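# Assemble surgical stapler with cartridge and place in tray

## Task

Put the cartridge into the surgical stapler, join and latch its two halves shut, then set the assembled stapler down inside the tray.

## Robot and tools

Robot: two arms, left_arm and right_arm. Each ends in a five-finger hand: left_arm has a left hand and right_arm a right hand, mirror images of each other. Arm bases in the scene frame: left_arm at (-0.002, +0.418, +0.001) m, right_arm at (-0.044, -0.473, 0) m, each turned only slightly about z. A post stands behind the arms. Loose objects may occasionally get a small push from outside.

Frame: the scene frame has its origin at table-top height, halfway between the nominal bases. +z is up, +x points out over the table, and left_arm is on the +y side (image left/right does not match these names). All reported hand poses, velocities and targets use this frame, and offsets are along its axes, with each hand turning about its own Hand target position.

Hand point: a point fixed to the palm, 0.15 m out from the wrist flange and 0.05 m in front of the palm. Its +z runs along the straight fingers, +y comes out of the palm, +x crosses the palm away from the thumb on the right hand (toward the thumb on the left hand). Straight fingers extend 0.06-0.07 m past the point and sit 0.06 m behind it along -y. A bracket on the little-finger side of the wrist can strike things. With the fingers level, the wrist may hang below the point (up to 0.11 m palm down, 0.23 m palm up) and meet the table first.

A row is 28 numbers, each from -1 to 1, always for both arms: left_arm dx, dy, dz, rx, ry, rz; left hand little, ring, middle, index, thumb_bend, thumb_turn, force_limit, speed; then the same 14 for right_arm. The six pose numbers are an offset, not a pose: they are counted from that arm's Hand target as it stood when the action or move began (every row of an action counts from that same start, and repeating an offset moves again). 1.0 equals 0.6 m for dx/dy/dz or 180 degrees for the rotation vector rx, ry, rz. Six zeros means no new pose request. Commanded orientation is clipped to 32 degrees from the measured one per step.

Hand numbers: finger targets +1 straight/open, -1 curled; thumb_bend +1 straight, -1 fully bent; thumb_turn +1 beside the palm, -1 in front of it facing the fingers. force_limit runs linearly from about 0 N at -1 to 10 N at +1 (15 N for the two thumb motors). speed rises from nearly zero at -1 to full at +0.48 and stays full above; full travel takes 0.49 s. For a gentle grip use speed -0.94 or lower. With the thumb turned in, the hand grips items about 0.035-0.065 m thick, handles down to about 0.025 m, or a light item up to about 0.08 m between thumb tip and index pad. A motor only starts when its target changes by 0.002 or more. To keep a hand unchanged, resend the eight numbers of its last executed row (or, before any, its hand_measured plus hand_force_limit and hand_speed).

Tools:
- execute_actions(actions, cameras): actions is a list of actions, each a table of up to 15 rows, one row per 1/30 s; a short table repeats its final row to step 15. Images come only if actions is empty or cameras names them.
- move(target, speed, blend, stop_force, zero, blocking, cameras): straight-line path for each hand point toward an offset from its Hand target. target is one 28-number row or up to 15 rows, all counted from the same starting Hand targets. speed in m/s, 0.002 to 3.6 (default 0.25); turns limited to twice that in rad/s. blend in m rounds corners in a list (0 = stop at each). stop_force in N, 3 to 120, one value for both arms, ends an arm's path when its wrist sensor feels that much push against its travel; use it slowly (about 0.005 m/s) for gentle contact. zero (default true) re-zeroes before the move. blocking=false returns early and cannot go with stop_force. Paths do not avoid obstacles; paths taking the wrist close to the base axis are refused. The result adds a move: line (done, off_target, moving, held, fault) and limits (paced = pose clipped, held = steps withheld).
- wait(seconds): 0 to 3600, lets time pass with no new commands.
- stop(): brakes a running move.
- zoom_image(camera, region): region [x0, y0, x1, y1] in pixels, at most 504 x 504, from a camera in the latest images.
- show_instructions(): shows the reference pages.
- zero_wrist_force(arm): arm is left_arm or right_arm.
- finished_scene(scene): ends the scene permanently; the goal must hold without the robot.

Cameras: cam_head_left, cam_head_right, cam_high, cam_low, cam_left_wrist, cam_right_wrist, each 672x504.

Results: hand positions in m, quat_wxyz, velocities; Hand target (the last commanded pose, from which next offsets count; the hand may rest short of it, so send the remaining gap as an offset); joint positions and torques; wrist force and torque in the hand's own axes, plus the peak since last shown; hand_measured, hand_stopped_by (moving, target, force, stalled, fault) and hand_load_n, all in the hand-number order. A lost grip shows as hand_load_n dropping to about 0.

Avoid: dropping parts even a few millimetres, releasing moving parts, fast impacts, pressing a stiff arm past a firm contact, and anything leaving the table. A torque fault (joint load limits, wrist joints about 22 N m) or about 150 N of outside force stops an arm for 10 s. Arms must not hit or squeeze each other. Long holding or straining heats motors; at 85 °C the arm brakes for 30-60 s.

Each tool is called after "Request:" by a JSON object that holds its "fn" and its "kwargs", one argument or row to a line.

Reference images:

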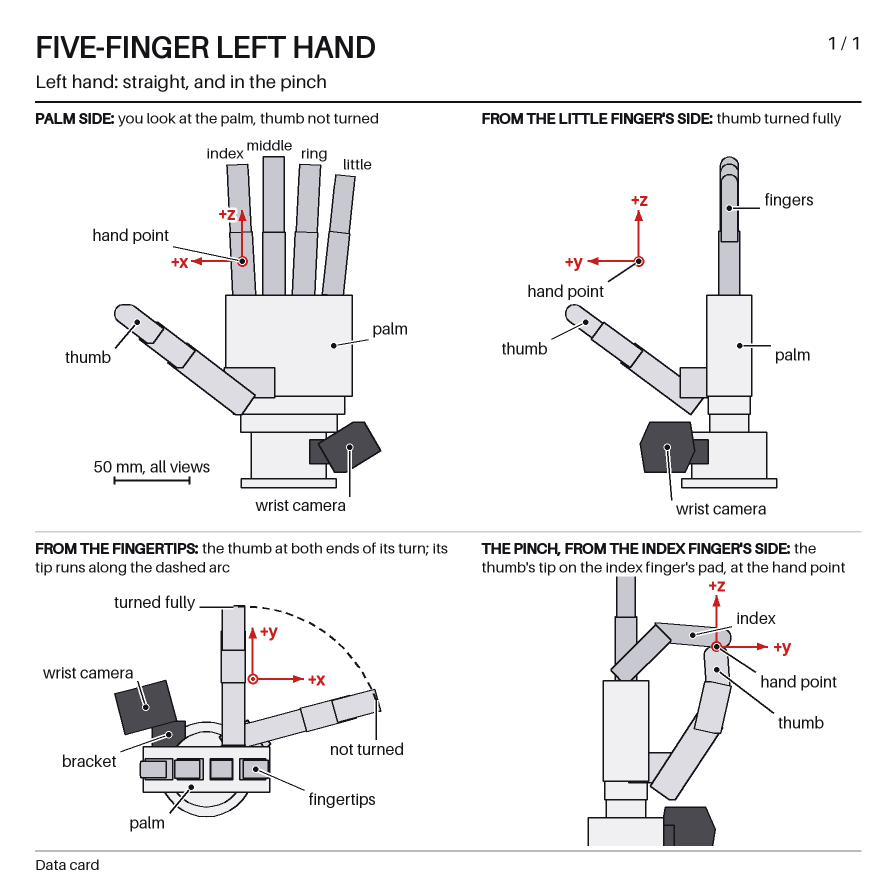

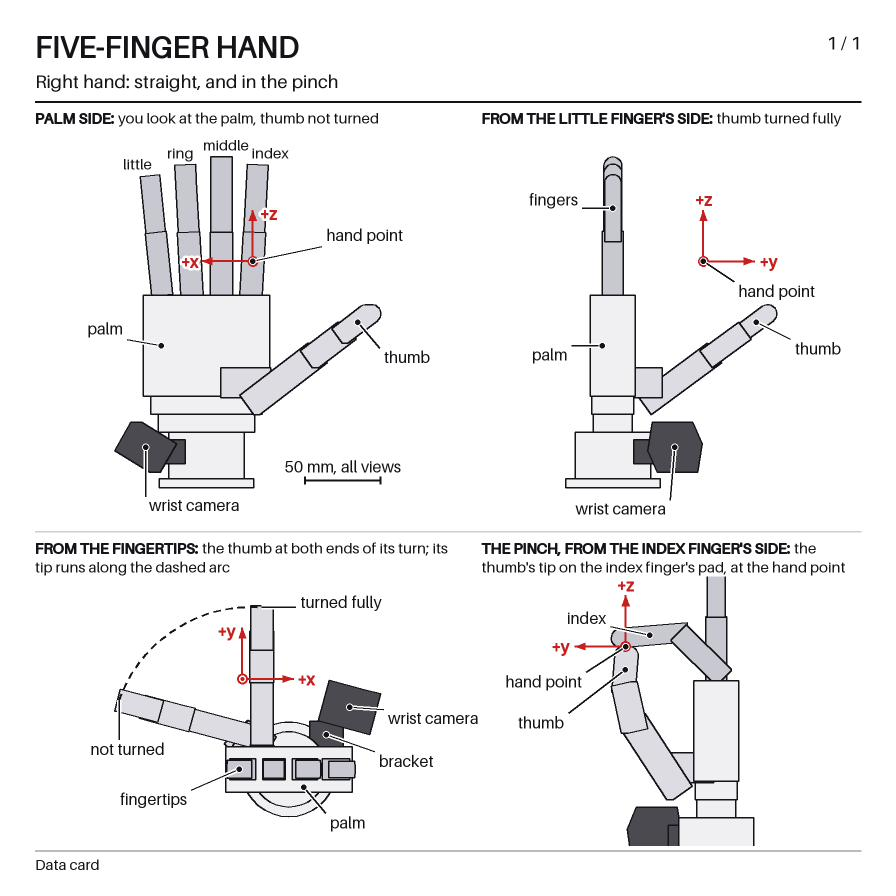

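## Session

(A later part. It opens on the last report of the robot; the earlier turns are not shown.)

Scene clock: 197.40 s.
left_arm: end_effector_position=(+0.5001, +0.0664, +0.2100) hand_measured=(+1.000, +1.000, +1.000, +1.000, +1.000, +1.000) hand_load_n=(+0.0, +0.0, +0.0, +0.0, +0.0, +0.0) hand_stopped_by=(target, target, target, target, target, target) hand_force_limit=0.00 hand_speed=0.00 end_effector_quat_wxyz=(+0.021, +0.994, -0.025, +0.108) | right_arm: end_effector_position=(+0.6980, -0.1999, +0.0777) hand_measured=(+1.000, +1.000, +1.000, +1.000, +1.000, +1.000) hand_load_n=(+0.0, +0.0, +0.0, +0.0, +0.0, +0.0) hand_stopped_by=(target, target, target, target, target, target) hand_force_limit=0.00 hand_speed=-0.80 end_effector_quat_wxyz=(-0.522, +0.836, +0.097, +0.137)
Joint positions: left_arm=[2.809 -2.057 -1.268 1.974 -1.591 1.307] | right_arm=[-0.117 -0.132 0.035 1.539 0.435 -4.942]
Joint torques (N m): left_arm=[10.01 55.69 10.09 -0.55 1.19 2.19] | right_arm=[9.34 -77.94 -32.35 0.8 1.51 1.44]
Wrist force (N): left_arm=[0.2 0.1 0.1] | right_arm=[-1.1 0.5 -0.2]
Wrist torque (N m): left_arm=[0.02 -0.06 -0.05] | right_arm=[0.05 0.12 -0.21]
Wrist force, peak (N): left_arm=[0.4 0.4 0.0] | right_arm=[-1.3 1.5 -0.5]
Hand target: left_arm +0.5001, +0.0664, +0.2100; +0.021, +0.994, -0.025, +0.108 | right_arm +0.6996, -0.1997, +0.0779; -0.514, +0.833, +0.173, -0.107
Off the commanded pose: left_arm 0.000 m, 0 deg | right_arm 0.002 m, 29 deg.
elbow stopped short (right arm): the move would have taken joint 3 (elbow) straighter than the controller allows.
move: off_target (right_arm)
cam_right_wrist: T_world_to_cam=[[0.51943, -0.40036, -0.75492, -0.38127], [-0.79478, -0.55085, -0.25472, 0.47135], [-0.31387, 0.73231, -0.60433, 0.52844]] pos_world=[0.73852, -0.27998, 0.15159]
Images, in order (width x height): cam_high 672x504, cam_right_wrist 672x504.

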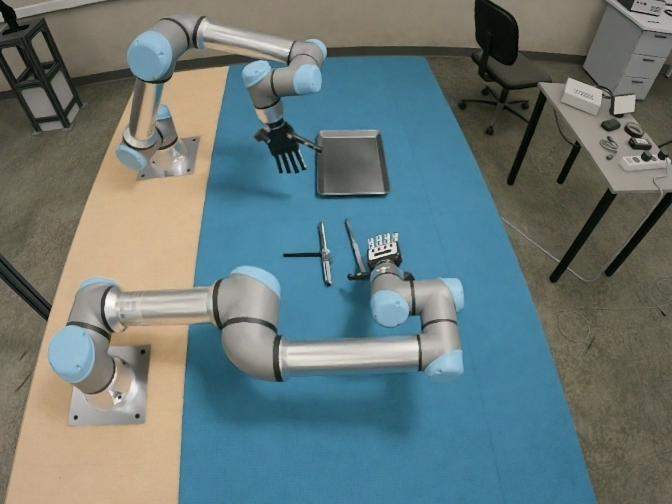

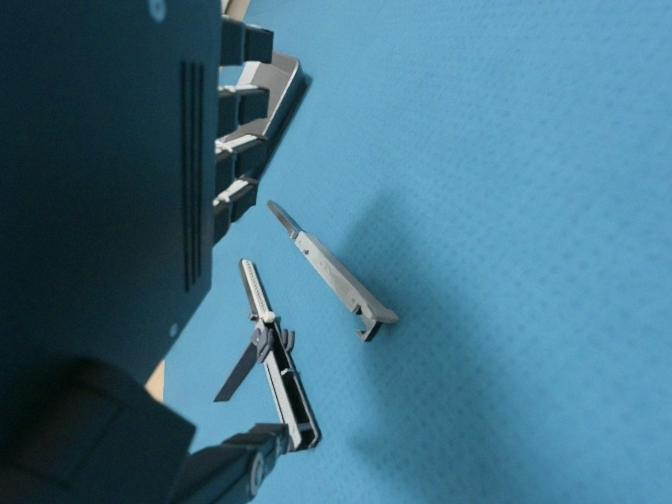

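Request:
{"fn": "move", "kwargs": {
  "target": [0,0,0,0,0,0,1,1,1,1,1,1,0,0,-0.25,-0.367,0.2,0,0,-0.2,1,1,1,1,1,1,0,-0.8]
}}

Request:
{"fn": "move", "kwargs": {
  "target": [0.25,-0.277,-0.133,0.296,-0.172,-0.358,1,1,0.3,0.3,0.6,-1,0,0,0,0,0,0,0,0,1,1,1,1,1,1,0,-0.8],
  "cameras": ["all"]
}}

Scene clock: 459.80 s.
left_arm: end_effector_position=(+0.5001, +0.0664, +0.2100) hand_measured=(+1.000, +1.000, +1.000, +1.000, +1.000, +1.000) hand_load_n=(+0.0, +0.0, +0.0, +0.0, +0.0, +0.0) hand_stopped_by=(target, target, target, target, target, target) hand_force_limit=0.00 hand_speed=0.00 end_effector_quat_wxyz=(+0.021, +0.994, -0.025, +0.108) | right_arm: end_effector_position=(+0.5497, -0.4198, +0.1979) hand_measured=(+1.000, +1.000, +1.000, +1.000, +1.000, +1.000) hand_load_n=(+0.0, +0.0, +0.0, +0.0, +0.0, +0.0) hand_stopped_by=(target, target, target, target, target, target) hand_force_limit=0.00 hand_speed=-0.80 end_effector_quat_wxyz=(-0.522, +0.846, -0.093, +0.057)
Joint positions: left_arm=[2.809 -2.057 -1.268 1.974 -1.591 1.307] | right_arm=[-0.506 -0.765 1.123 1.673 0.523 -5.232]
Joint torques (N m): left_arm=[10.19 55.2 9.59 -0.5 1.18 2.23] | right_arm=[-8.96 -63.81 -6.07 4.4 1.55 -1.55]
Wrist force (N): left_arm=[0.1 0.1 0.1] | right_arm=[-0.3 1.5 -0.5]
Wrist torque (N m): left_arm=[0.02 -0.04 -0.06] | right_arm=[0.20 0.01 0.04]
Wrist force, peak (N): left_arm=[0.4 0.3 0.2] | right_arm=[-2.1 -1.5 4.0]
Hand target: left_arm +0.5001, +0.0664, +0.2100; +0.021, +0.994, -0.025, +0.108 | right_arm +0.5496, -0.4199, +0.1979; -0.522, +0.846, -0.093, +0.057
Off the commanded pose: left_arm 0.000 m, 0 deg | right_arm 0.000 m, 0 deg.
move: done

Scene clock: 463.63 s.
left_arm: end_effector_position=(+0.6501, -0.0998, +0.1302) hand_measured=(+1.000, +1.000, +0.300, +0.300, +0.600, -1.000) hand_load_n=(+0.0, +0.0, +0.0, +0.5, +0.0, +0.0) hand_stopped_by=(target, target, target, target, target, target) hand_force_limit=0.00 hand_speed=0.00 end_effector_quat_wxyz=(-0.353, +0.678, -0.572, +0.298) | right_arm: end_effector_position=(+0.5496, -0.4199, +0.1979) hand_measured=(+1.000, +1.000, +1.000, +1.000, +1.000, +1.000) hand_load_n=(+0.0, +0.0, +0.0, +0.0, +0.0, +0.0) hand_stopped_by=(target, target, target, target, target, target) hand_force_limit=0.00 hand_speed=-0.80 end_effector_quat_wxyz=(-0.522, +0.846, -0.093, +0.057)
Joint positions: left_arm=[2.492 -2.627 -0.462 2.3 -2.2 2.607] | right_arm=[-0.506 -0.765 1.124 1.674 0.524 -5.232]
Joint torques (N m): left_arm=[-6.52 32.44 31.28 0.64 0.45 2.6] | right_arm=[-8.83 -64.19 -5.97 4.14 1.52 -1.52]
Wrist force (N): left_arm=[-0.3 0.4 -0.5] | right_arm=[0.0 1.4 -0.3]
Wrist torque (N m): left_arm=[0.32 -0.08 -0.13] | right_arm=[0.18 -0.03 0.05]
Wrist force, peak (N): left_arm=[1.4 -2.9 0.6] | right_arm=[-0.6 1.6 -0.7]
Hand target: left_arm +0.6501, -0.0998, +0.1302; -0.353, +0.678, -0.572, +0.298 | right_arm +0.5496, -0.4199, +0.1979; -0.522, +0.846, -0.093, +0.057
Off the commanded pose: left_arm 0.000 m, 0 deg | right_arm 0.000 m, 0 deg.
move: done
cam_left_wrist: T_world_to_cam=[[0.58286, -0.19119, 0.78975, -0.50603], [-0.38744, -0.91972, 0.06329, 0.15551], [0.71425, -0.34288, -0.61015, -0.30813]] pos_world=[0.57529, -0.05938, 0.20179]
cam_right_wrist: T_world_to_cam=[[0.13721, -0.45636, -0.87915, -0.09043], [-0.94066, -0.33812, 0.0287, 0.37615], [-0.31036, 0.82305, -0.47567, 0.72631]] pos_world=[0.59166, -0.51188, 0.25519]

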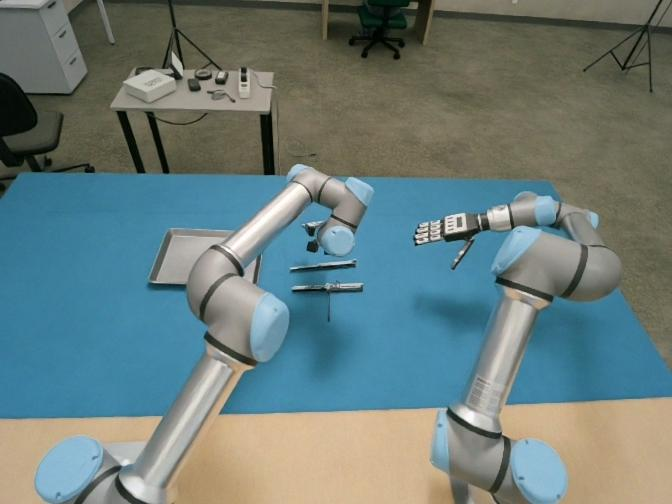

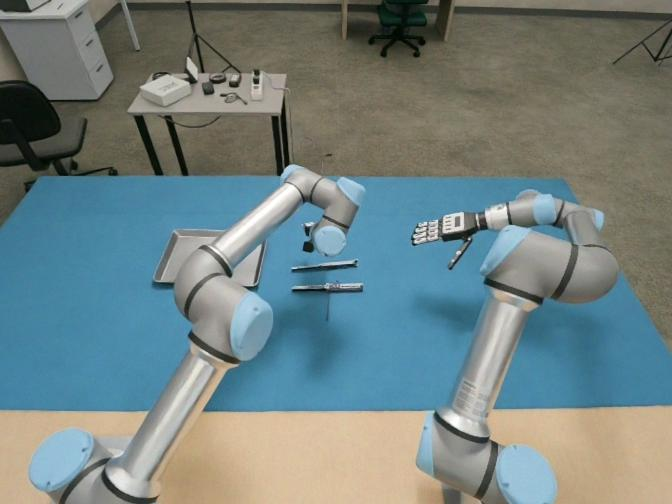

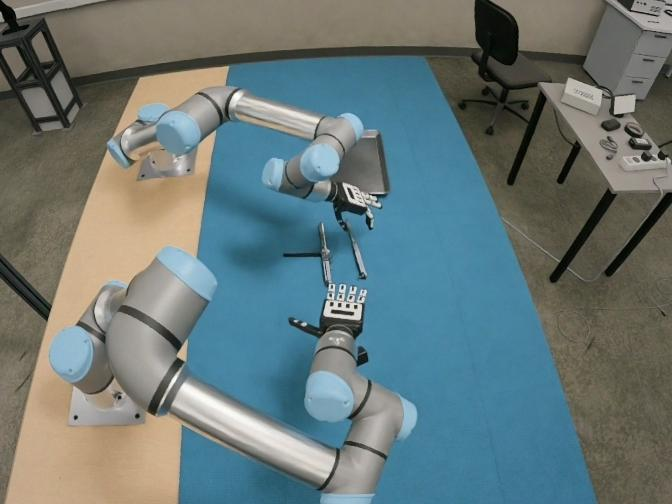

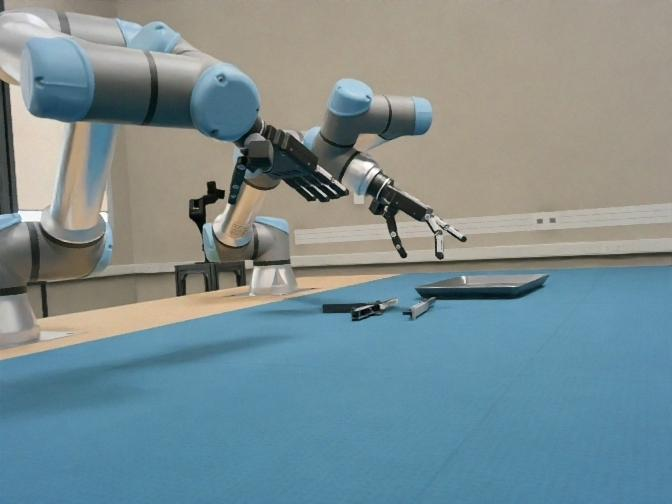

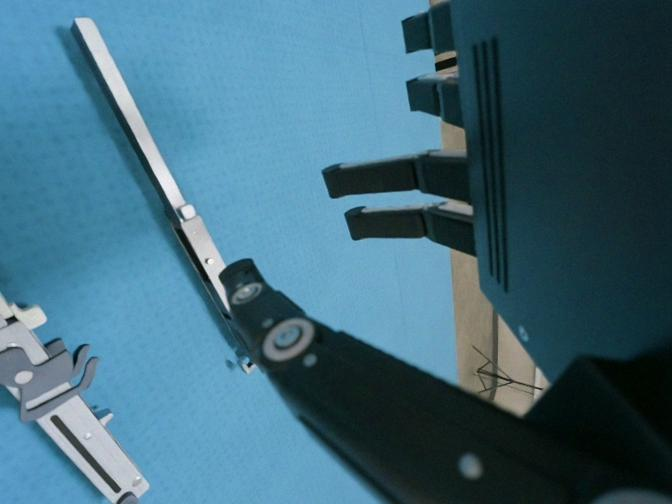

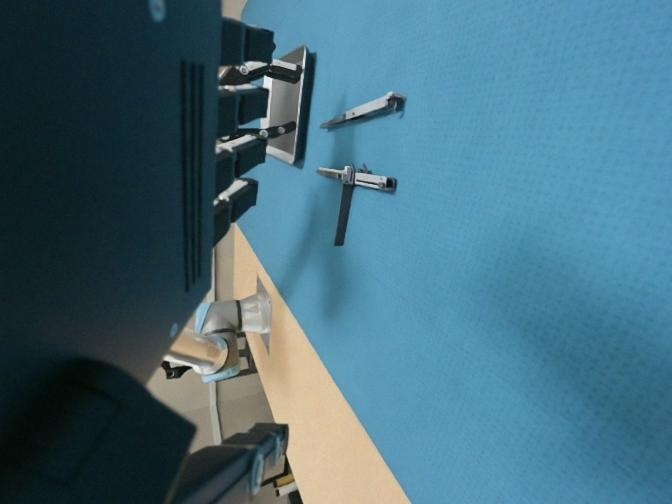

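Request:
{"fn": "move", "kwargs": {
  "target": [0.0415,-0.0537,-0.117,0,0,-0.026,1,1,0.3,0.3,0.6,-1,0,0,0,0,0,0,0,0,1,1,1,1,1,1,0,-0.8],
  "cameras": ["cam_left_wrist","cam_high"],
  "speed": 0.15
}}

Scene clock: 487.20 s.
left_arm: end_effector_position=(+0.6750, -0.1320, +0.0600) hand_measured=(+1.000, +1.000, +0.300, +0.300, +0.600, -1.000) hand_load_n=(+0.0, +0.0, +0.0, +0.0, +0.0, +0.0) hand_stopped_by=(target, target, target, target, target, target) hand_force_limit=0.00 hand_speed=0.00 end_effector_quat_wxyz=(-0.340, +0.654, -0.599, +0.312) | right_arm: end_effector_position=(+0.5496, -0.4199, +0.1979) hand_measured=(+1.000, +1.000, +1.000, +1.000, +1.000, +1.000) hand_load_n=(+0.0, +0.0, +0.0, +0.0, +0.0, +0.0) hand_stopped_by=(target, target, target, target, target, target) hand_force_limit=0.00 hand_speed=-0.80 end_effector_quat_wxyz=(-0.522, +0.846, -0.093, +0.057)
Joint positions: left_arm=[2.493 -2.783 -0.324 2.358 -2.141 2.676] | right_arm=[-0.506 -0.765 1.124 1.674 0.524 -5.232]
Joint torques (N m): left_arm=[-5.72 33.68 31.6 -2.33 0.67 2.39] | right_arm=[-8.78 -64.56 -4.97 4.18 1.38 -1.36]
Wrist force (N): left_arm=[-0.4 -0.1 -0.5] | right_arm=[-0.3 1.5 -0.1]
Wrist torque (N m): left_arm=[0.25 -0.07 -0.12] | right_arm=[0.19 0.01 0.04]
Wrist force, peak (N): left_arm=[-0.6 -0.3 -1.1] | right_arm=[-0.5 1.6 0.1]
Hand target: left_arm +0.6750, -0.1321, +0.0600; -0.340, +0.654, -0.599, +0.312 | right_arm +0.5496, -0.4199, +0.1979; -0.522, +0.846, -0.093, +0.057
Off the commanded pose: left_arm 0.000 m, 0 deg | right_arm 0.000 m, 0 deg.
move: done
cam_left_wrist: T_world_to_cam=[[0.56508, -0.23828, 0.78988, -0.46552], [-0.46144, -0.88492, 0.06317, 0.19453], [0.68393, -0.40018, -0.61, -0.36693]] pos_world=[0.60377, -0.08562, 0.13159]
Images, in order (width x height): cam_high 672x504, cam_left_wrist 672x504.

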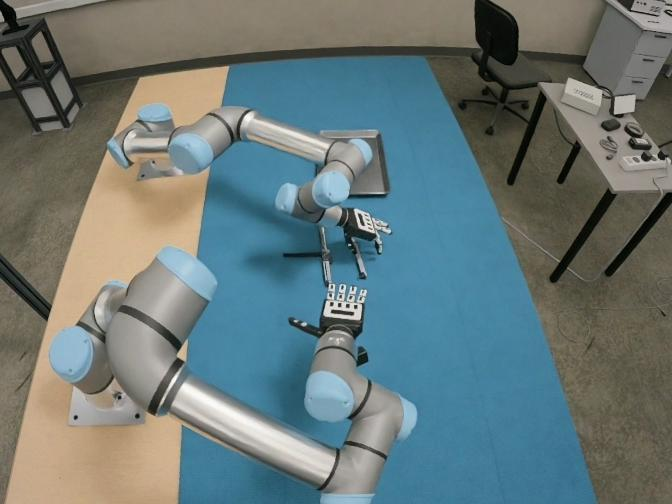

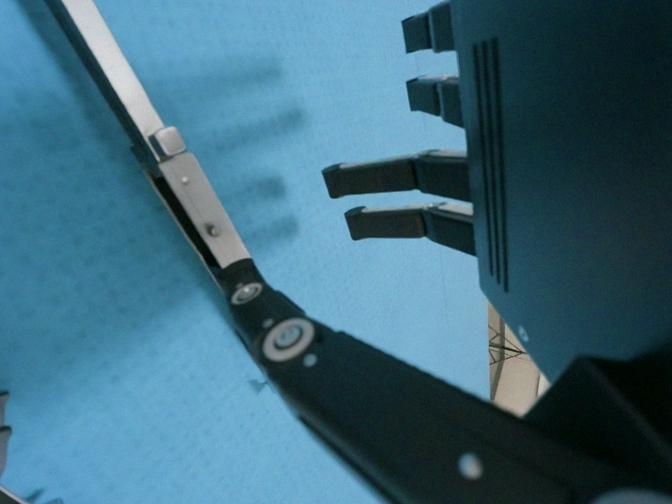

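Request:
{"fn": "move", "kwargs": {
  "target": [0,0,-0.0633,0,0,0,1,1,0.3,0.3,0.6,-1,0,0,0,0,0,0,0,0,1,1,1,1,1,1,0,-0.8],
  "cameras": ["cam_left_wrist","cam_low"],
  "speed": 0.04,
  "stop_force": 6
}}

Request:
{"fn": "zoom_image", "kwargs": {
  "camera": "cam_low",
  "region": [330, 200, 490, 330]
}}

Scene clock: 506.80 s.
left_arm: end_effector_position=(+0.6750, -0.1321, +0.0320) hand_measured=(+1.000, +1.000, +0.300, +0.300, +0.600, -1.000) hand_load_n=(+0.0, +0.0, +0.5, +0.0, +0.0, +0.0) hand_stopped_by=(target, target, target, target, target, target) hand_force_limit=0.00 hand_speed=0.00 end_effector_quat_wxyz=(-0.340, +0.654, -0.599, +0.312) | right_arm: end_effector_position=(+0.5496, -0.4199, +0.1979) hand_measured=(+1.000, +1.000, +1.000, +1.000, +1.000, +1.000) hand_load_n=(+0.0, +0.0, +0.0, +0.0, +0.0, +0.0) hand_stopped_by=(target, target, target, target, target, target) hand_force_limit=0.00 hand_speed=-0.80 end_effector_quat_wxyz=(-0.522, +0.846, -0.093, +0.057)
Joint positions: left_arm=[2.493 -2.784 -0.393 2.428 -2.141 2.676] | right_arm=[-0.506 -0.765 1.124 1.674 0.524 -5.232]
Joint torques (N m): left_arm=[-2.71 77.09 30.37 -2.72 0.73 -0.86] | right_arm=[-7.52 -64.04 -5.33 4.08 1.42 -1.28]
Wrist force (N): left_arm=[-0.3 -1.9 -1.4] | right_arm=[-0.2 1.2 -0.4]
Wrist torque (N m): left_arm=[0.32 -0.04 -0.08] | right_arm=[0.16 0.01 0.03]
Wrist force, peak (N): left_arm=[1.0 -14.7 -10.5] | right_arm=[-0.4 1.7 -0.3]
Hand target: left_arm +0.6750, -0.1321, +0.0320; -0.340, +0.654, -0.599, +0.312 (not the last commanded pose) | right_arm +0.5496, -0.4199, +0.1979; -0.522, +0.846, -0.093, +0.057
Off the commanded pose: left_arm 0.010 m, 0 deg | right_arm 0.000 m, 0 deg.
move: contact (left_arm)
cam_left_wrist: T_world_to_cam=[[0.56536, -0.23819, 0.7897, -0.44357], [-0.46122, -0.88503, 0.06325, 0.19606], [0.68385, -0.39999, -0.61022, -0.38396]] pos_world=[0.60377, -0.08572, 0.10359]
Images, in order (width x height): cam_low 672x504, cam_left_wrist 672x504.

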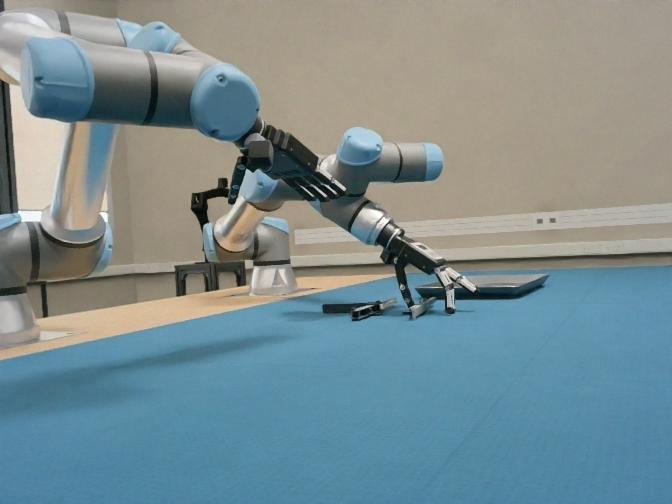

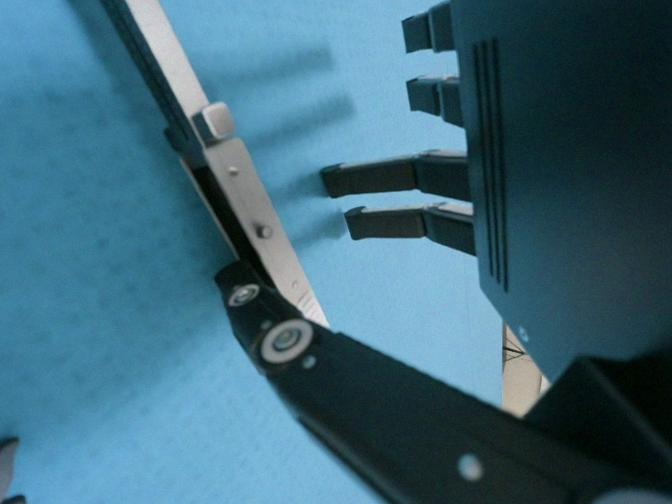

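Scaled by 3.150 from the camera's image (finer frame: 960x720).

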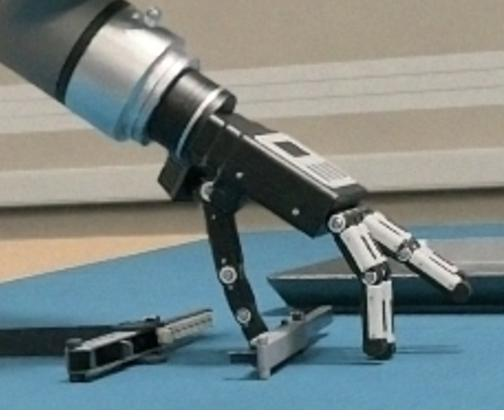

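Request:
{"fn": "move", "kwargs": {
  "target": [-0.0167,0,0.006,0,0,0,1,1,0.3,0.3,0.6,-1,0,0,0,0,0,0,0,0,1,1,1,1,1,1,0,-0.8],
  "cameras": ["cam_left_wrist"],
  "speed": 0.03
}}

Scene clock: 525.47 s.
left_arm: end_effector_position=(+0.6650, -0.1321, +0.0356) hand_measured=(+1.000, +1.000, +0.300, +0.300, +0.600, -1.000) hand_load_n=(+0.0, +0.0, +0.0, +0.0, +0.0, +0.5) hand_stopped_by=(target, target, target, target, target, target) hand_force_limit=0.00 hand_speed=0.00 end_effector_quat_wxyz=(-0.340, +0.654, -0.599, +0.312) | right_arm: end_effector_position=(+0.5496, -0.4199, +0.1979) hand_measured=(+1.000, +1.000, +1.000, +1.000, +1.000, +1.000) hand_load_n=(+0.0, +0.0, +0.0, +0.0, +0.0, +0.0) hand_stopped_by=(target, target, target, target, target, target) hand_force_limit=0.00 hand_speed=-0.80 end_effector_quat_wxyz=(-0.522, +0.846, -0.093, +0.057)
Joint positions: left_arm=[2.485 -2.746 -0.462 2.454 -2.147 2.669] | right_arm=[-0.506 -0.765 1.124 1.674 0.524 -5.232]
Joint torques (N m): left_arm=[-6.04 79.05 11.59 0.58 -2.26 -2.01] | right_arm=[-8.91 -63.74 -4.54 3.9 1.34 -1.16]
Wrist force (N): left_arm=[-0.6 0.2 -0.7] | right_arm=[-0.6 1.4 0.1]
Wrist torque (N m): left_arm=[0.32 -0.01 -0.14] | right_arm=[0.16 0.04 0.02]
Wrist force, peak (N): left_arm=[-0.3 -2.1 -1.3] | right_arm=[-0.2 1.7 -0.1]
Hand target: left_arm +0.6650, -0.1321, +0.0356; -0.340, +0.654, -0.599, +0.312 | right_arm +0.5496, -0.4199, +0.1979; -0.522, +0.846, -0.093, +0.057
Off the commanded pose: left_arm 0.000 m, 0 deg | right_arm 0.000 m, 0 deg.
move: done
cam_left_wrist: T_world_to_cam=[[0.56537, -0.2382, 0.78969, -0.44077], [-0.46116, -0.88506, 0.0632, 0.19119], [0.68387, -0.39991, -0.61024, -0.37493]] pos_world=[0.59377, -0.08572, 0.10719]

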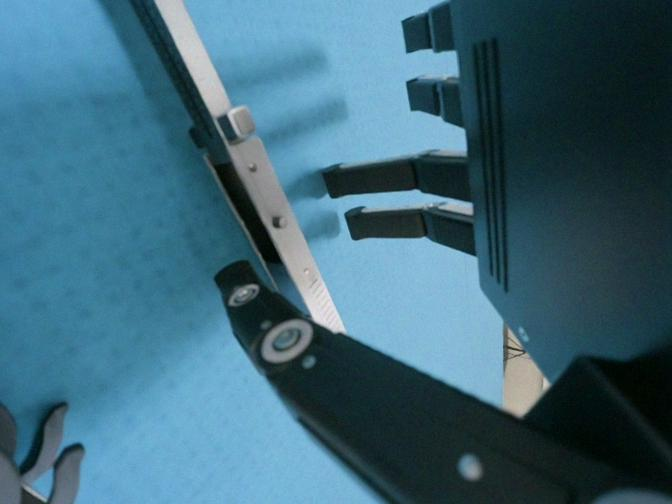

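Request:
{"fn": "move", "kwargs": {
  "target": [0,0,0,0,0,0,1,1,-0.4,-0.4,0.42,-1,-0.4,-0.88,0,0,0,0,0,0,1,1,1,1,1,1,0,-0.8],
  "cameras": ["cam_left_wrist","cam_low"]
}}

Request:
{"fn": "zoom_image", "kwargs": {
  "camera": "cam_low",
  "region": [330, 200, 490, 330]
}}

Scene clock: 538.00 s.
left_arm: end_effector_position=(+0.6650, -0.1321, +0.0356) hand_measured=(+1.000, +1.000, -0.188, -0.256, +0.422, -1.000) hand_load_n=(+0.0, -0.5, +2.0, +3.5, +4.5, +0.0) hand_stopped_by=(target, target, force, force, target, target) hand_force_limit=-0.40 hand_speed=-0.88 end_effector_quat_wxyz=(-0.340, +0.654, -0.599, +0.312) | right_arm: end_effector_position=(+0.5496, -0.4199, +0.1979) hand_measured=(+1.000, +1.000, +1.000, +1.000, +1.000, +1.000) hand_load_n=(+0.0, +0.0, +0.0, +0.0, +0.0, +0.0) hand_stopped_by=(target, target, target, target, target, target) hand_force_limit=0.00 hand_speed=-0.80 end_effector_quat_wxyz=(-0.522, +0.846, -0.093, +0.057)
Joint positions: left_arm=[2.485 -2.745 -0.463 2.455 -2.147 2.669] | right_arm=[-0.506 -0.765 1.124 1.674 0.524 -5.232]
Joint torques (N m): left_arm=[-2.94 77.3 11.17 0.54 0.06 1.87] | right_arm=[-8.86 -63.81 -4.3 4.01 1.41 -1.06]
Wrist force (N): left_arm=[-0.8 -0.6 -0.9] | right_arm=[-0.7 1.1 -0.1]
Wrist torque (N m): left_arm=[0.25 0.01 -0.13] | right_arm=[0.12 0.06 0.00]
Wrist force, peak (N): left_arm=[-0.8 -0.6 -0.9] | right_arm=[-0.3 1.8 -0.2]
Hand target: left_arm +0.6650, -0.1321, +0.0356; -0.340, +0.654, -0.599, +0.312 | right_arm +0.5496, -0.4199, +0.1979; -0.522, +0.846, -0.093, +0.057
Off the commanded pose: left_arm 0.000 m, 0 deg | right_arm 0.000 m, 0 deg.
move: done
cam_left_wrist: T_world_to_cam=[[0.56527, -0.23814, 0.78979, -0.44071], [-0.4612, -0.88504, 0.06323, 0.1912], [0.68394, -0.39999, -0.61011, -0.37499]] pos_world=[0.59377, -0.08572, 0.10719]
Images, in order (width x height): cam_low 672x504, cam_left_wrist 672x504.

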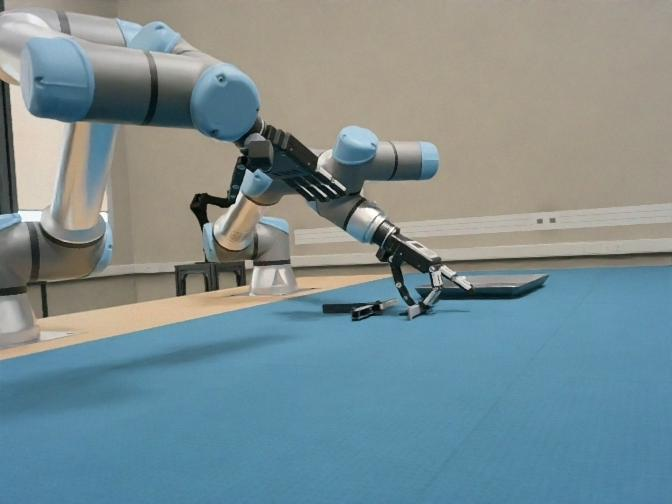

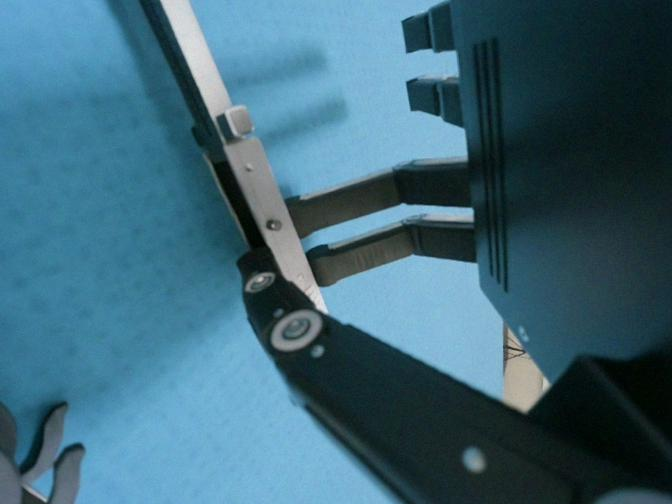

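Scaled by 3.150 from the camera's image (finer frame: 960x720).

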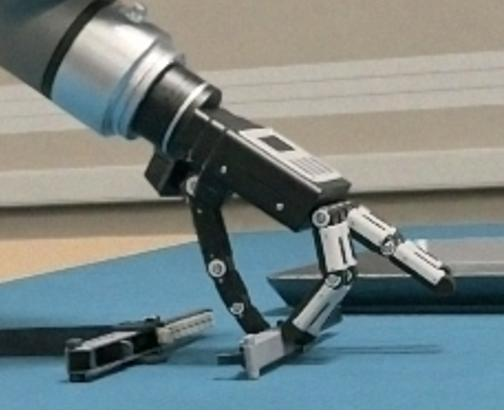

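Request:
{"fn": "move", "kwargs": {
  "target": [0,0,0,0,0,0,1,1,-0.6,-0.6,0.42,-1,0.1,-0.9,0,0,0,0,0,0,1,1,1,1,1,1,0,-0.8]
}}

Request:
{"fn": "move", "kwargs": {
  "target": [0,0,0.05,0,0,0,1,1,-0.6,-0.6,0.42,-1,0.1,-0.9,0,0,0,0,0,0,1,1,1,1,1,1,0,-0.8],
  "cameras": ["cam_left_wrist","cam_low"],
  "speed": 0.05
}}

Request:
{"fn": "zoom_image", "kwargs": {
  "camera": "cam_low",
  "region": [330, 200, 490, 330]
}}

Scene clock: 554.10 s.
left_arm: end_effector_position=(+0.6650, -0.1321, +0.0356) hand_measured=(+1.000, +1.000, -0.214, -0.290, +0.424, -1.000) hand_load_n=(+0.0, +0.0, +5.0, +5.5, +9.0, +0.0) hand_stopped_by=(target, target, force, force, target, target) hand_force_limit=0.10 hand_speed=-0.90 end_effector_quat_wxyz=(-0.340, +0.654, -0.599, +0.312) | right_arm: end_effector_position=(+0.5496, -0.4199, +0.1979) hand_measured=(+1.000, +1.000, +1.000, +1.000, +1.000, +1.000) hand_load_n=(+0.0, +0.0, +0.0, +0.0, +0.0, +0.0) hand_stopped_by=(target, target, target, target, target, target) hand_force_limit=0.00 hand_speed=-0.80 end_effector_quat_wxyz=(-0.522, +0.846, -0.093, +0.057)
Joint positions: left_arm=[2.485 -2.745 -0.463 2.455 -2.147 2.669] | right_arm=[-0.506 -0.765 1.124 1.674 0.524 -5.232]
Joint torques (N m): left_arm=[3.66 68.59 11.65 0.2 0.1 2.14] | right_arm=[-8.62 -64.34 -5 4.1 1.19 -1.17]
Wrist force (N): left_arm=[-0.7 -0.1 -0.6] | right_arm=[-0.3 1.5 -0.2]
Wrist torque (N m): left_arm=[0.29 0.00 -0.14] | right_arm=[0.19 0.01 0.04]
Wrist force, peak (N): left_arm=[-1.0 -0.6 -0.9] | right_arm=[0.0 1.6 -0.5]
Hand target: left_arm +0.6650, -0.1321, +0.0356; -0.340, +0.654, -0.599, +0.312 | right_arm +0.5496, -0.4199, +0.1979; -0.522, +0.846, -0.093, +0.057
Off the commanded pose: left_arm 0.000 m, 0 deg | right_arm 0.000 m, 0 deg.
move: done

Scene clock: 555.23 s.
left_arm: end_effector_position=(+0.6650, -0.1321, +0.0657) hand_measured=(+1.000, +1.000, -0.214, -0.290, +0.424, -1.000) hand_load_n=(+0.0, +0.0, +5.0, +5.5, +9.0, +0.0) hand_stopped_by=(target, target, force, force, target, target) hand_force_limit=0.10 hand_speed=-0.90 end_effector_quat_wxyz=(-0.340, +0.654, -0.599, +0.312) | right_arm: end_effector_position=(+0.5496, -0.4199, +0.1979) hand_measured=(+1.000, +1.000, +1.000, +1.000, +1.000, +1.000) hand_load_n=(+0.0, +0.0, +0.0, +0.0, +0.0, +0.0) hand_stopped_by=(target, target, target, target, target, target) hand_force_limit=0.00 hand_speed=-0.80 end_effector_quat_wxyz=(-0.522, +0.846, -0.093, +0.057)
Joint positions: left_arm=[2.485 -2.74 -0.397 2.384 -2.147 2.669] | right_arm=[-0.506 -0.765 1.124 1.674 0.524 -5.232]
Joint torques (N m): left_arm=[5.13 34.02 32.42 -2.39 -2.37 -1.92] | right_arm=[-9.34 -64.72 -5.69 3.88 1.32 -1.08]
Wrist force (N): left_arm=[-0.5 1.1 0.0] | right_arm=[-0.4 1.0 -0.1]
Wrist torque (N m): left_arm=[0.33 -0.01 -0.16] | right_arm=[0.11 0.01 0.02]
Wrist force, peak (N): left_arm=[-0.8 1.6 0.2] | right_arm=[-0.3 1.5 -0.4]
Hand target: left_arm +0.6650, -0.1321, +0.0656; -0.340, +0.654, -0.599, +0.312 | right_arm +0.5496, -0.4199, +0.1979; -0.522, +0.846, -0.093, +0.057
Off the commanded pose: left_arm 0.000 m, 0 deg | right_arm 0.000 m, 0 deg.
move: done
cam_left_wrist: T_world_to_cam=[[0.56521, -0.23811, 0.78984, -0.46435], [-0.4612, -0.88504, 0.06323, 0.1894], [0.68398, -0.40001, -0.61005, -0.35668]] pos_world=[0.59377, -0.08562, 0.13719]
Images, in order (width x height): cam_low 672x504, cam_left_wrist 672x504.

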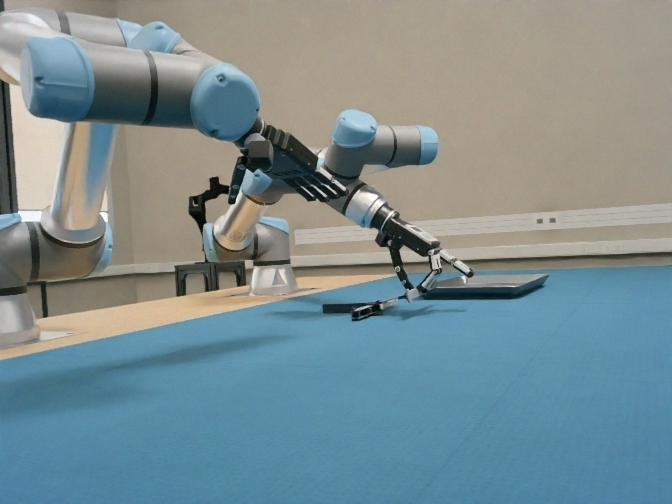

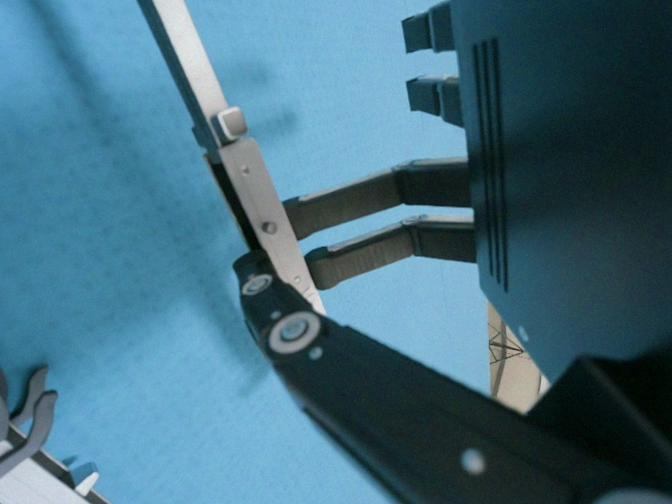

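Scaled by 3.150 from the camera's image (finer frame: 960x720).

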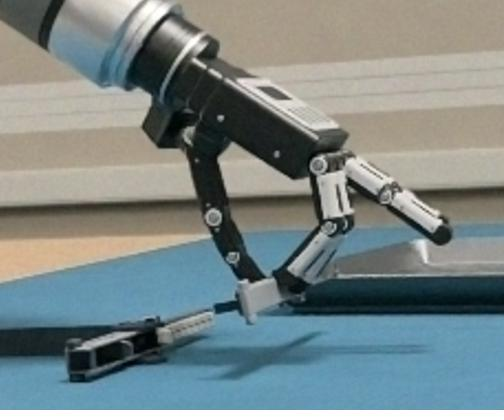

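Request:
{"fn": "move", "kwargs": {
  "target": [-0.035,-0.075,0.05,0,0,-0.183,1,1,-0.6,-0.6,0.42,-1,0.1,-0.9,0,0,0,0,0,0,1,1,1,1,1,1,0,-0.8],
  "cameras": ["all"],
  "speed": 0.08
}}

Scene clock: 595.50 s.
left_arm: end_effector_position=(+0.6440, -0.1771, +0.0959) hand_measured=(+1.000, +1.000, -0.214, -0.290, +0.424, -1.000) hand_load_n=(+0.5, +0.0, +4.5, +5.5, +9.0, +0.0) hand_stopped_by=(target, target, force, force, target, target) hand_force_limit=0.10 hand_speed=-0.90 end_effector_quat_wxyz=(+0.238, -0.457, +0.760, -0.396) | right_arm: end_effector_position=(+0.5496, -0.4199, +0.1979) hand_measured=(+1.000, +1.000, +1.000, +1.000, +1.000, +1.000) hand_load_n=(+0.0, -0.5, +0.0, +0.0, +0.0, -0.5) hand_stopped_by=(target, target, target, target, target, target) hand_force_limit=0.00 hand_speed=-0.80 end_effector_quat_wxyz=(-0.522, +0.846, -0.093, +0.057)
Joint positions: left_arm=[2.551 -2.573 -0.624 2.584 -1.642 3.092] | right_arm=[-0.506 -0.765 1.124 1.674 0.524 -5.232]
Joint torques (N m): left_arm=[10 32.65 32.39 -1.1 1.19 2.36] | right_arm=[-8.56 -64.36 -4.65 3.98 1.23 -0.87]
Wrist force (N): left_arm=[-0.2 0.8 0.2] | right_arm=[-0.6 0.8 0.1]
Wrist torque (N m): left_arm=[0.25 -0.06 -0.12] | right_arm=[0.07 0.04 0.00]
Wrist force, peak (N): left_arm=[-0.7 1.7 0.5] | right_arm=[-0.2 1.7 -0.1]
Hand target: left_arm +0.6440, -0.1771, +0.0956; +0.238, -0.457, +0.760, -0.396 | right_arm +0.5496, -0.4199, +0.1979; -0.522, +0.846, -0.093, +0.057
Off the commanded pose: left_arm 0.000 m, 0 deg | right_arm 0.000 m, 0 deg.
move: done
cam_left_wrist: T_world_to_cam=[[0.34484, -0.50702, 0.78995, -0.39279], [-0.86819, -0.49221, 0.06307, 0.46956], [0.35685, -0.70757, -0.60992, -0.18572]] pos_world=[0.60939, -0.09944, 0.16739]
cam_right_wrist: T_world_to_cam=[[0.13721, -0.45636, -0.87915, -0.09043], [-0.94066, -0.33812, 0.0287, 0.37615], [-0.31036, 0.82305, -0.47567, 0.72631]] pos_world=[0.59166, -0.51188, 0.25519]

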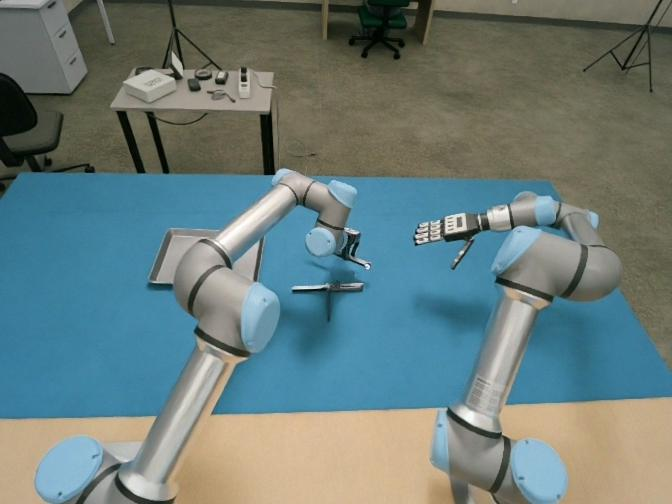

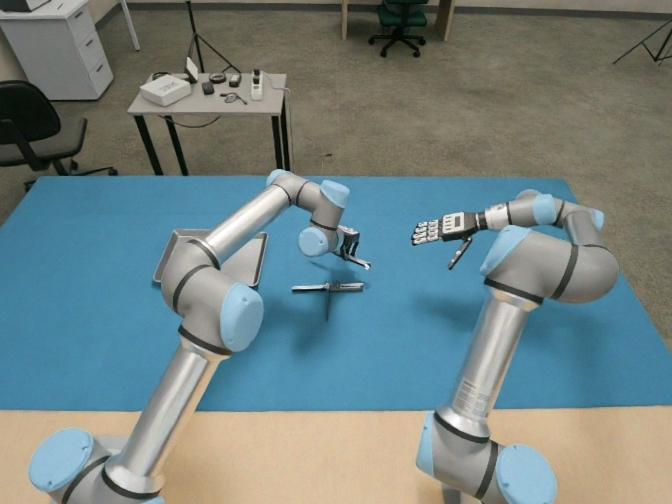

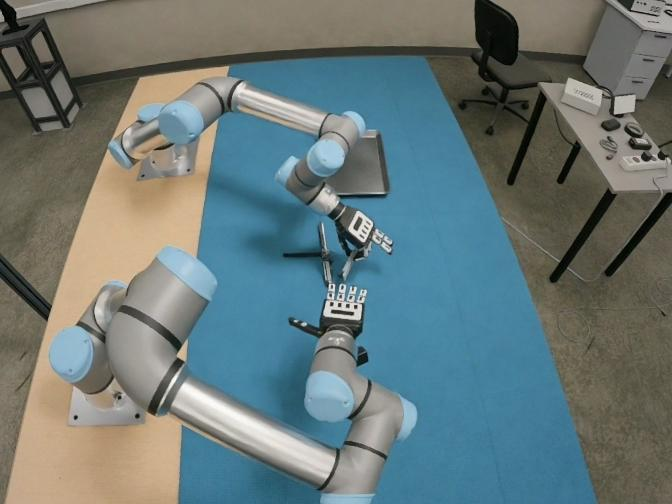

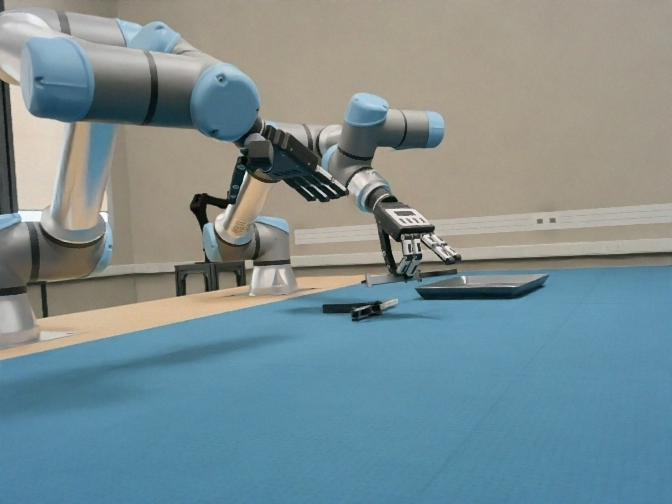

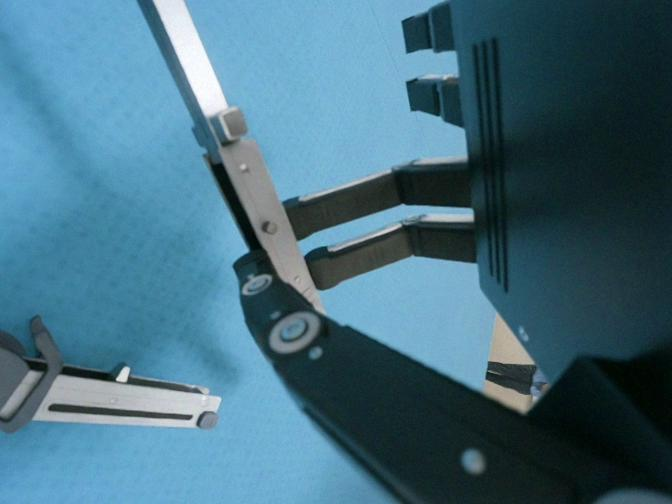

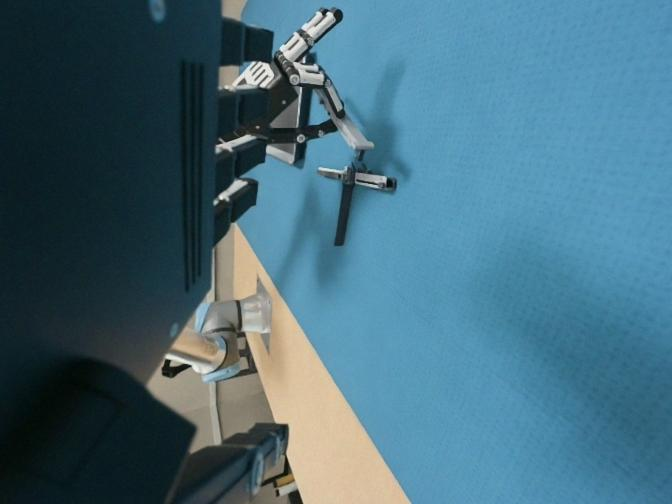

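Request:
{"fn": "zoom_image", "kwargs": {
  "camera": "cam_left_wrist",
  "region": [0, 300, 240, 460]
}}

Request:
{"fn": "zoom_image", "kwargs": {
  "camera": "cam_right_wrist",
  "region": [300, 100, 420, 260]
}}

Request:
{"fn": "zoom_image", "kwargs": {
  "camera": "cam_left_wrist",
  "region": [180, 100, 340, 340]
}}

Scaled by 2.100 from the camera's image (finer frame: 960x720).

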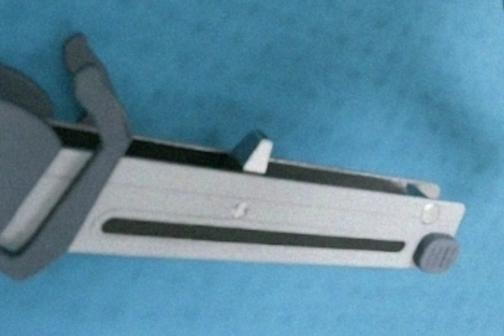

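Scaled by 3.150 from the camera's image (finer frame: 960x720).

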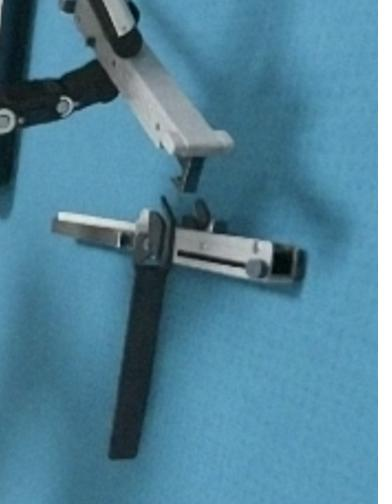

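Scaled by 2.100 from the camera's image (finer frame: 960x720).

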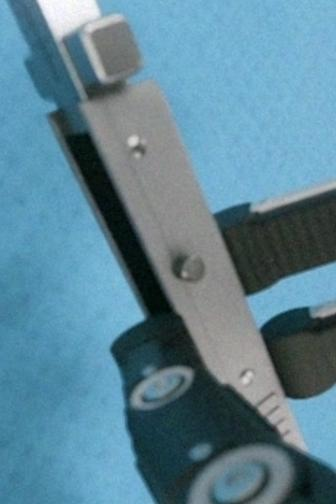

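Request:
{"fn": "move", "kwargs": {
  "target": [-0.02,-0.01,-0.035,0,0,0,1,1,-0.6,-0.6,0.42,-1,0.1,-0.9,0.1007,0.1417,-0.155,0,0,0,1,1,1,1,1,1,0,-0.8],
  "cameras": ["cam_left_wrist","cam_right_wrist"],
  "speed": 0.08
}}

Request:
{"fn": "zoom_image", "kwargs": {
  "camera": "cam_right_wrist",
  "region": [220, 140, 380, 340]
}}

Scene clock: 672.23 s.
left_arm: end_effector_position=(+0.6320, -0.1831, +0.0746) hand_measured=(+1.000, +1.000, -0.214, -0.290, +0.424, -1.000) hand_load_n=(+0.0, +0.0, +5.0, +5.5, +9.0, +0.0) hand_stopped_by=(target, target, force, force, target, target) hand_force_limit=0.10 hand_speed=-0.90 end_effector_quat_wxyz=(+0.238, -0.457, +0.760, -0.396) | right_arm: end_effector_position=(+0.6100, -0.3349, +0.1050) hand_measured=(+1.000, +1.000, +1.000, +1.000, +1.000, +1.000) hand_load_n=(+0.0, +0.0, +0.0, +0.0, +0.0, +0.0) hand_stopped_by=(target, target, target, target, target, target) hand_force_limit=0.00 hand_speed=-0.80 end_effector_quat_wxyz=(-0.522, +0.846, -0.093, +0.057)
Joint positions: left_arm=[2.534 -2.564 -0.696 2.646 -1.655 3.082] | right_arm=[-0.339 -0.559 0.906 1.39 0.471 -4.898]
Joint torques (N m): left_arm=[-6.55 75.72 11.43 1.4 -1.86 -2.33] | right_arm=[8.29 -28.91 -32.01 0.99 -4.41 1.67]
Wrist force (N): left_arm=[-0.3 0.9 0.3] | right_arm=[-0.4 1.0 0.4]
Wrist torque (N m): left_arm=[0.25 -0.05 -0.06] | right_arm=[0.09 -0.01 -0.17]
Wrist force, peak (N): left_arm=[-0.4 1.1 0.3] | right_arm=[0.2 2.4 -2.2]
Hand target: left_arm +0.6320, -0.1831, +0.0746; +0.238, -0.457, +0.760, -0.396 | right_arm +0.6100, -0.3349, +0.1049; -0.522, +0.846, -0.093, +0.057
Off the commanded pose: left_arm 0.000 m, 0 deg | right_arm 0.000 m, 0 deg.
move: done
cam_left_wrist: T_world_to_cam=[[0.34495, -0.5073, 0.78972, -0.37505], [-0.86831, -0.49197, 0.06325, 0.45769], [0.35643, -0.70754, -0.6102, -0.19836]] pos_world=[0.59749, -0.10544, 0.14619]
cam_right_wrist: T_world_to_cam=[[0.13718, -0.45628, -0.8792, -0.14154], [-0.94066, -0.33812, 0.0287, 0.46437], [-0.31037, 0.82309, -0.47559, 0.63092]] pos_world=[0.65206, -0.42688, 0.16229]

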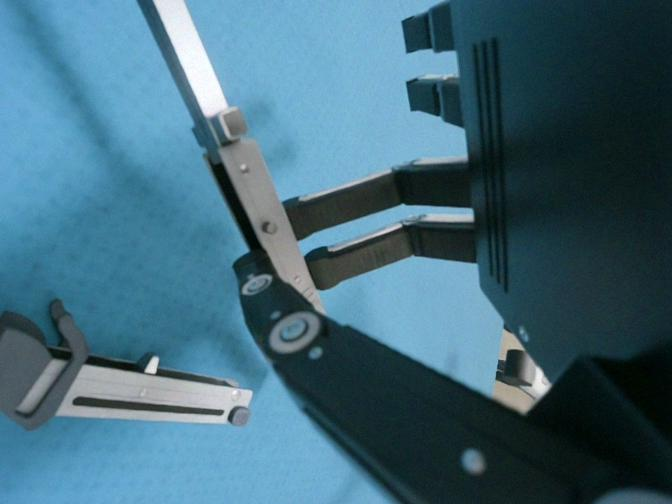

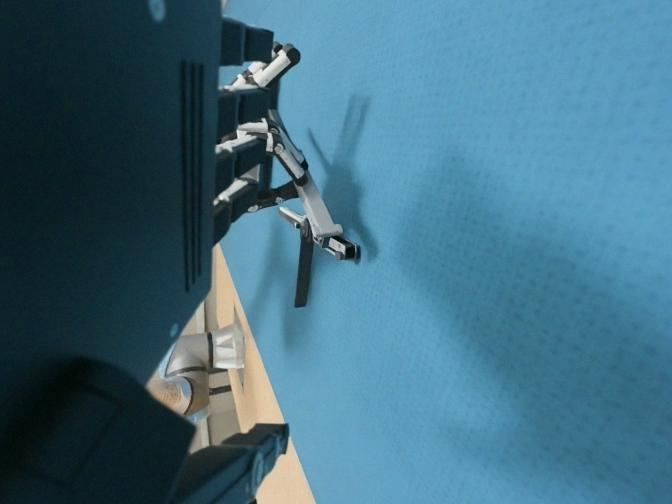

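Scaled by 2.520 from the camera's image (finer frame: 960x720).

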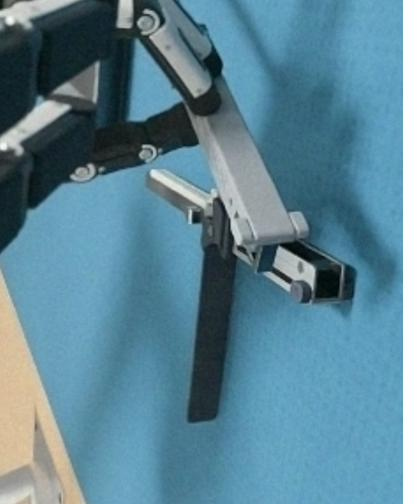

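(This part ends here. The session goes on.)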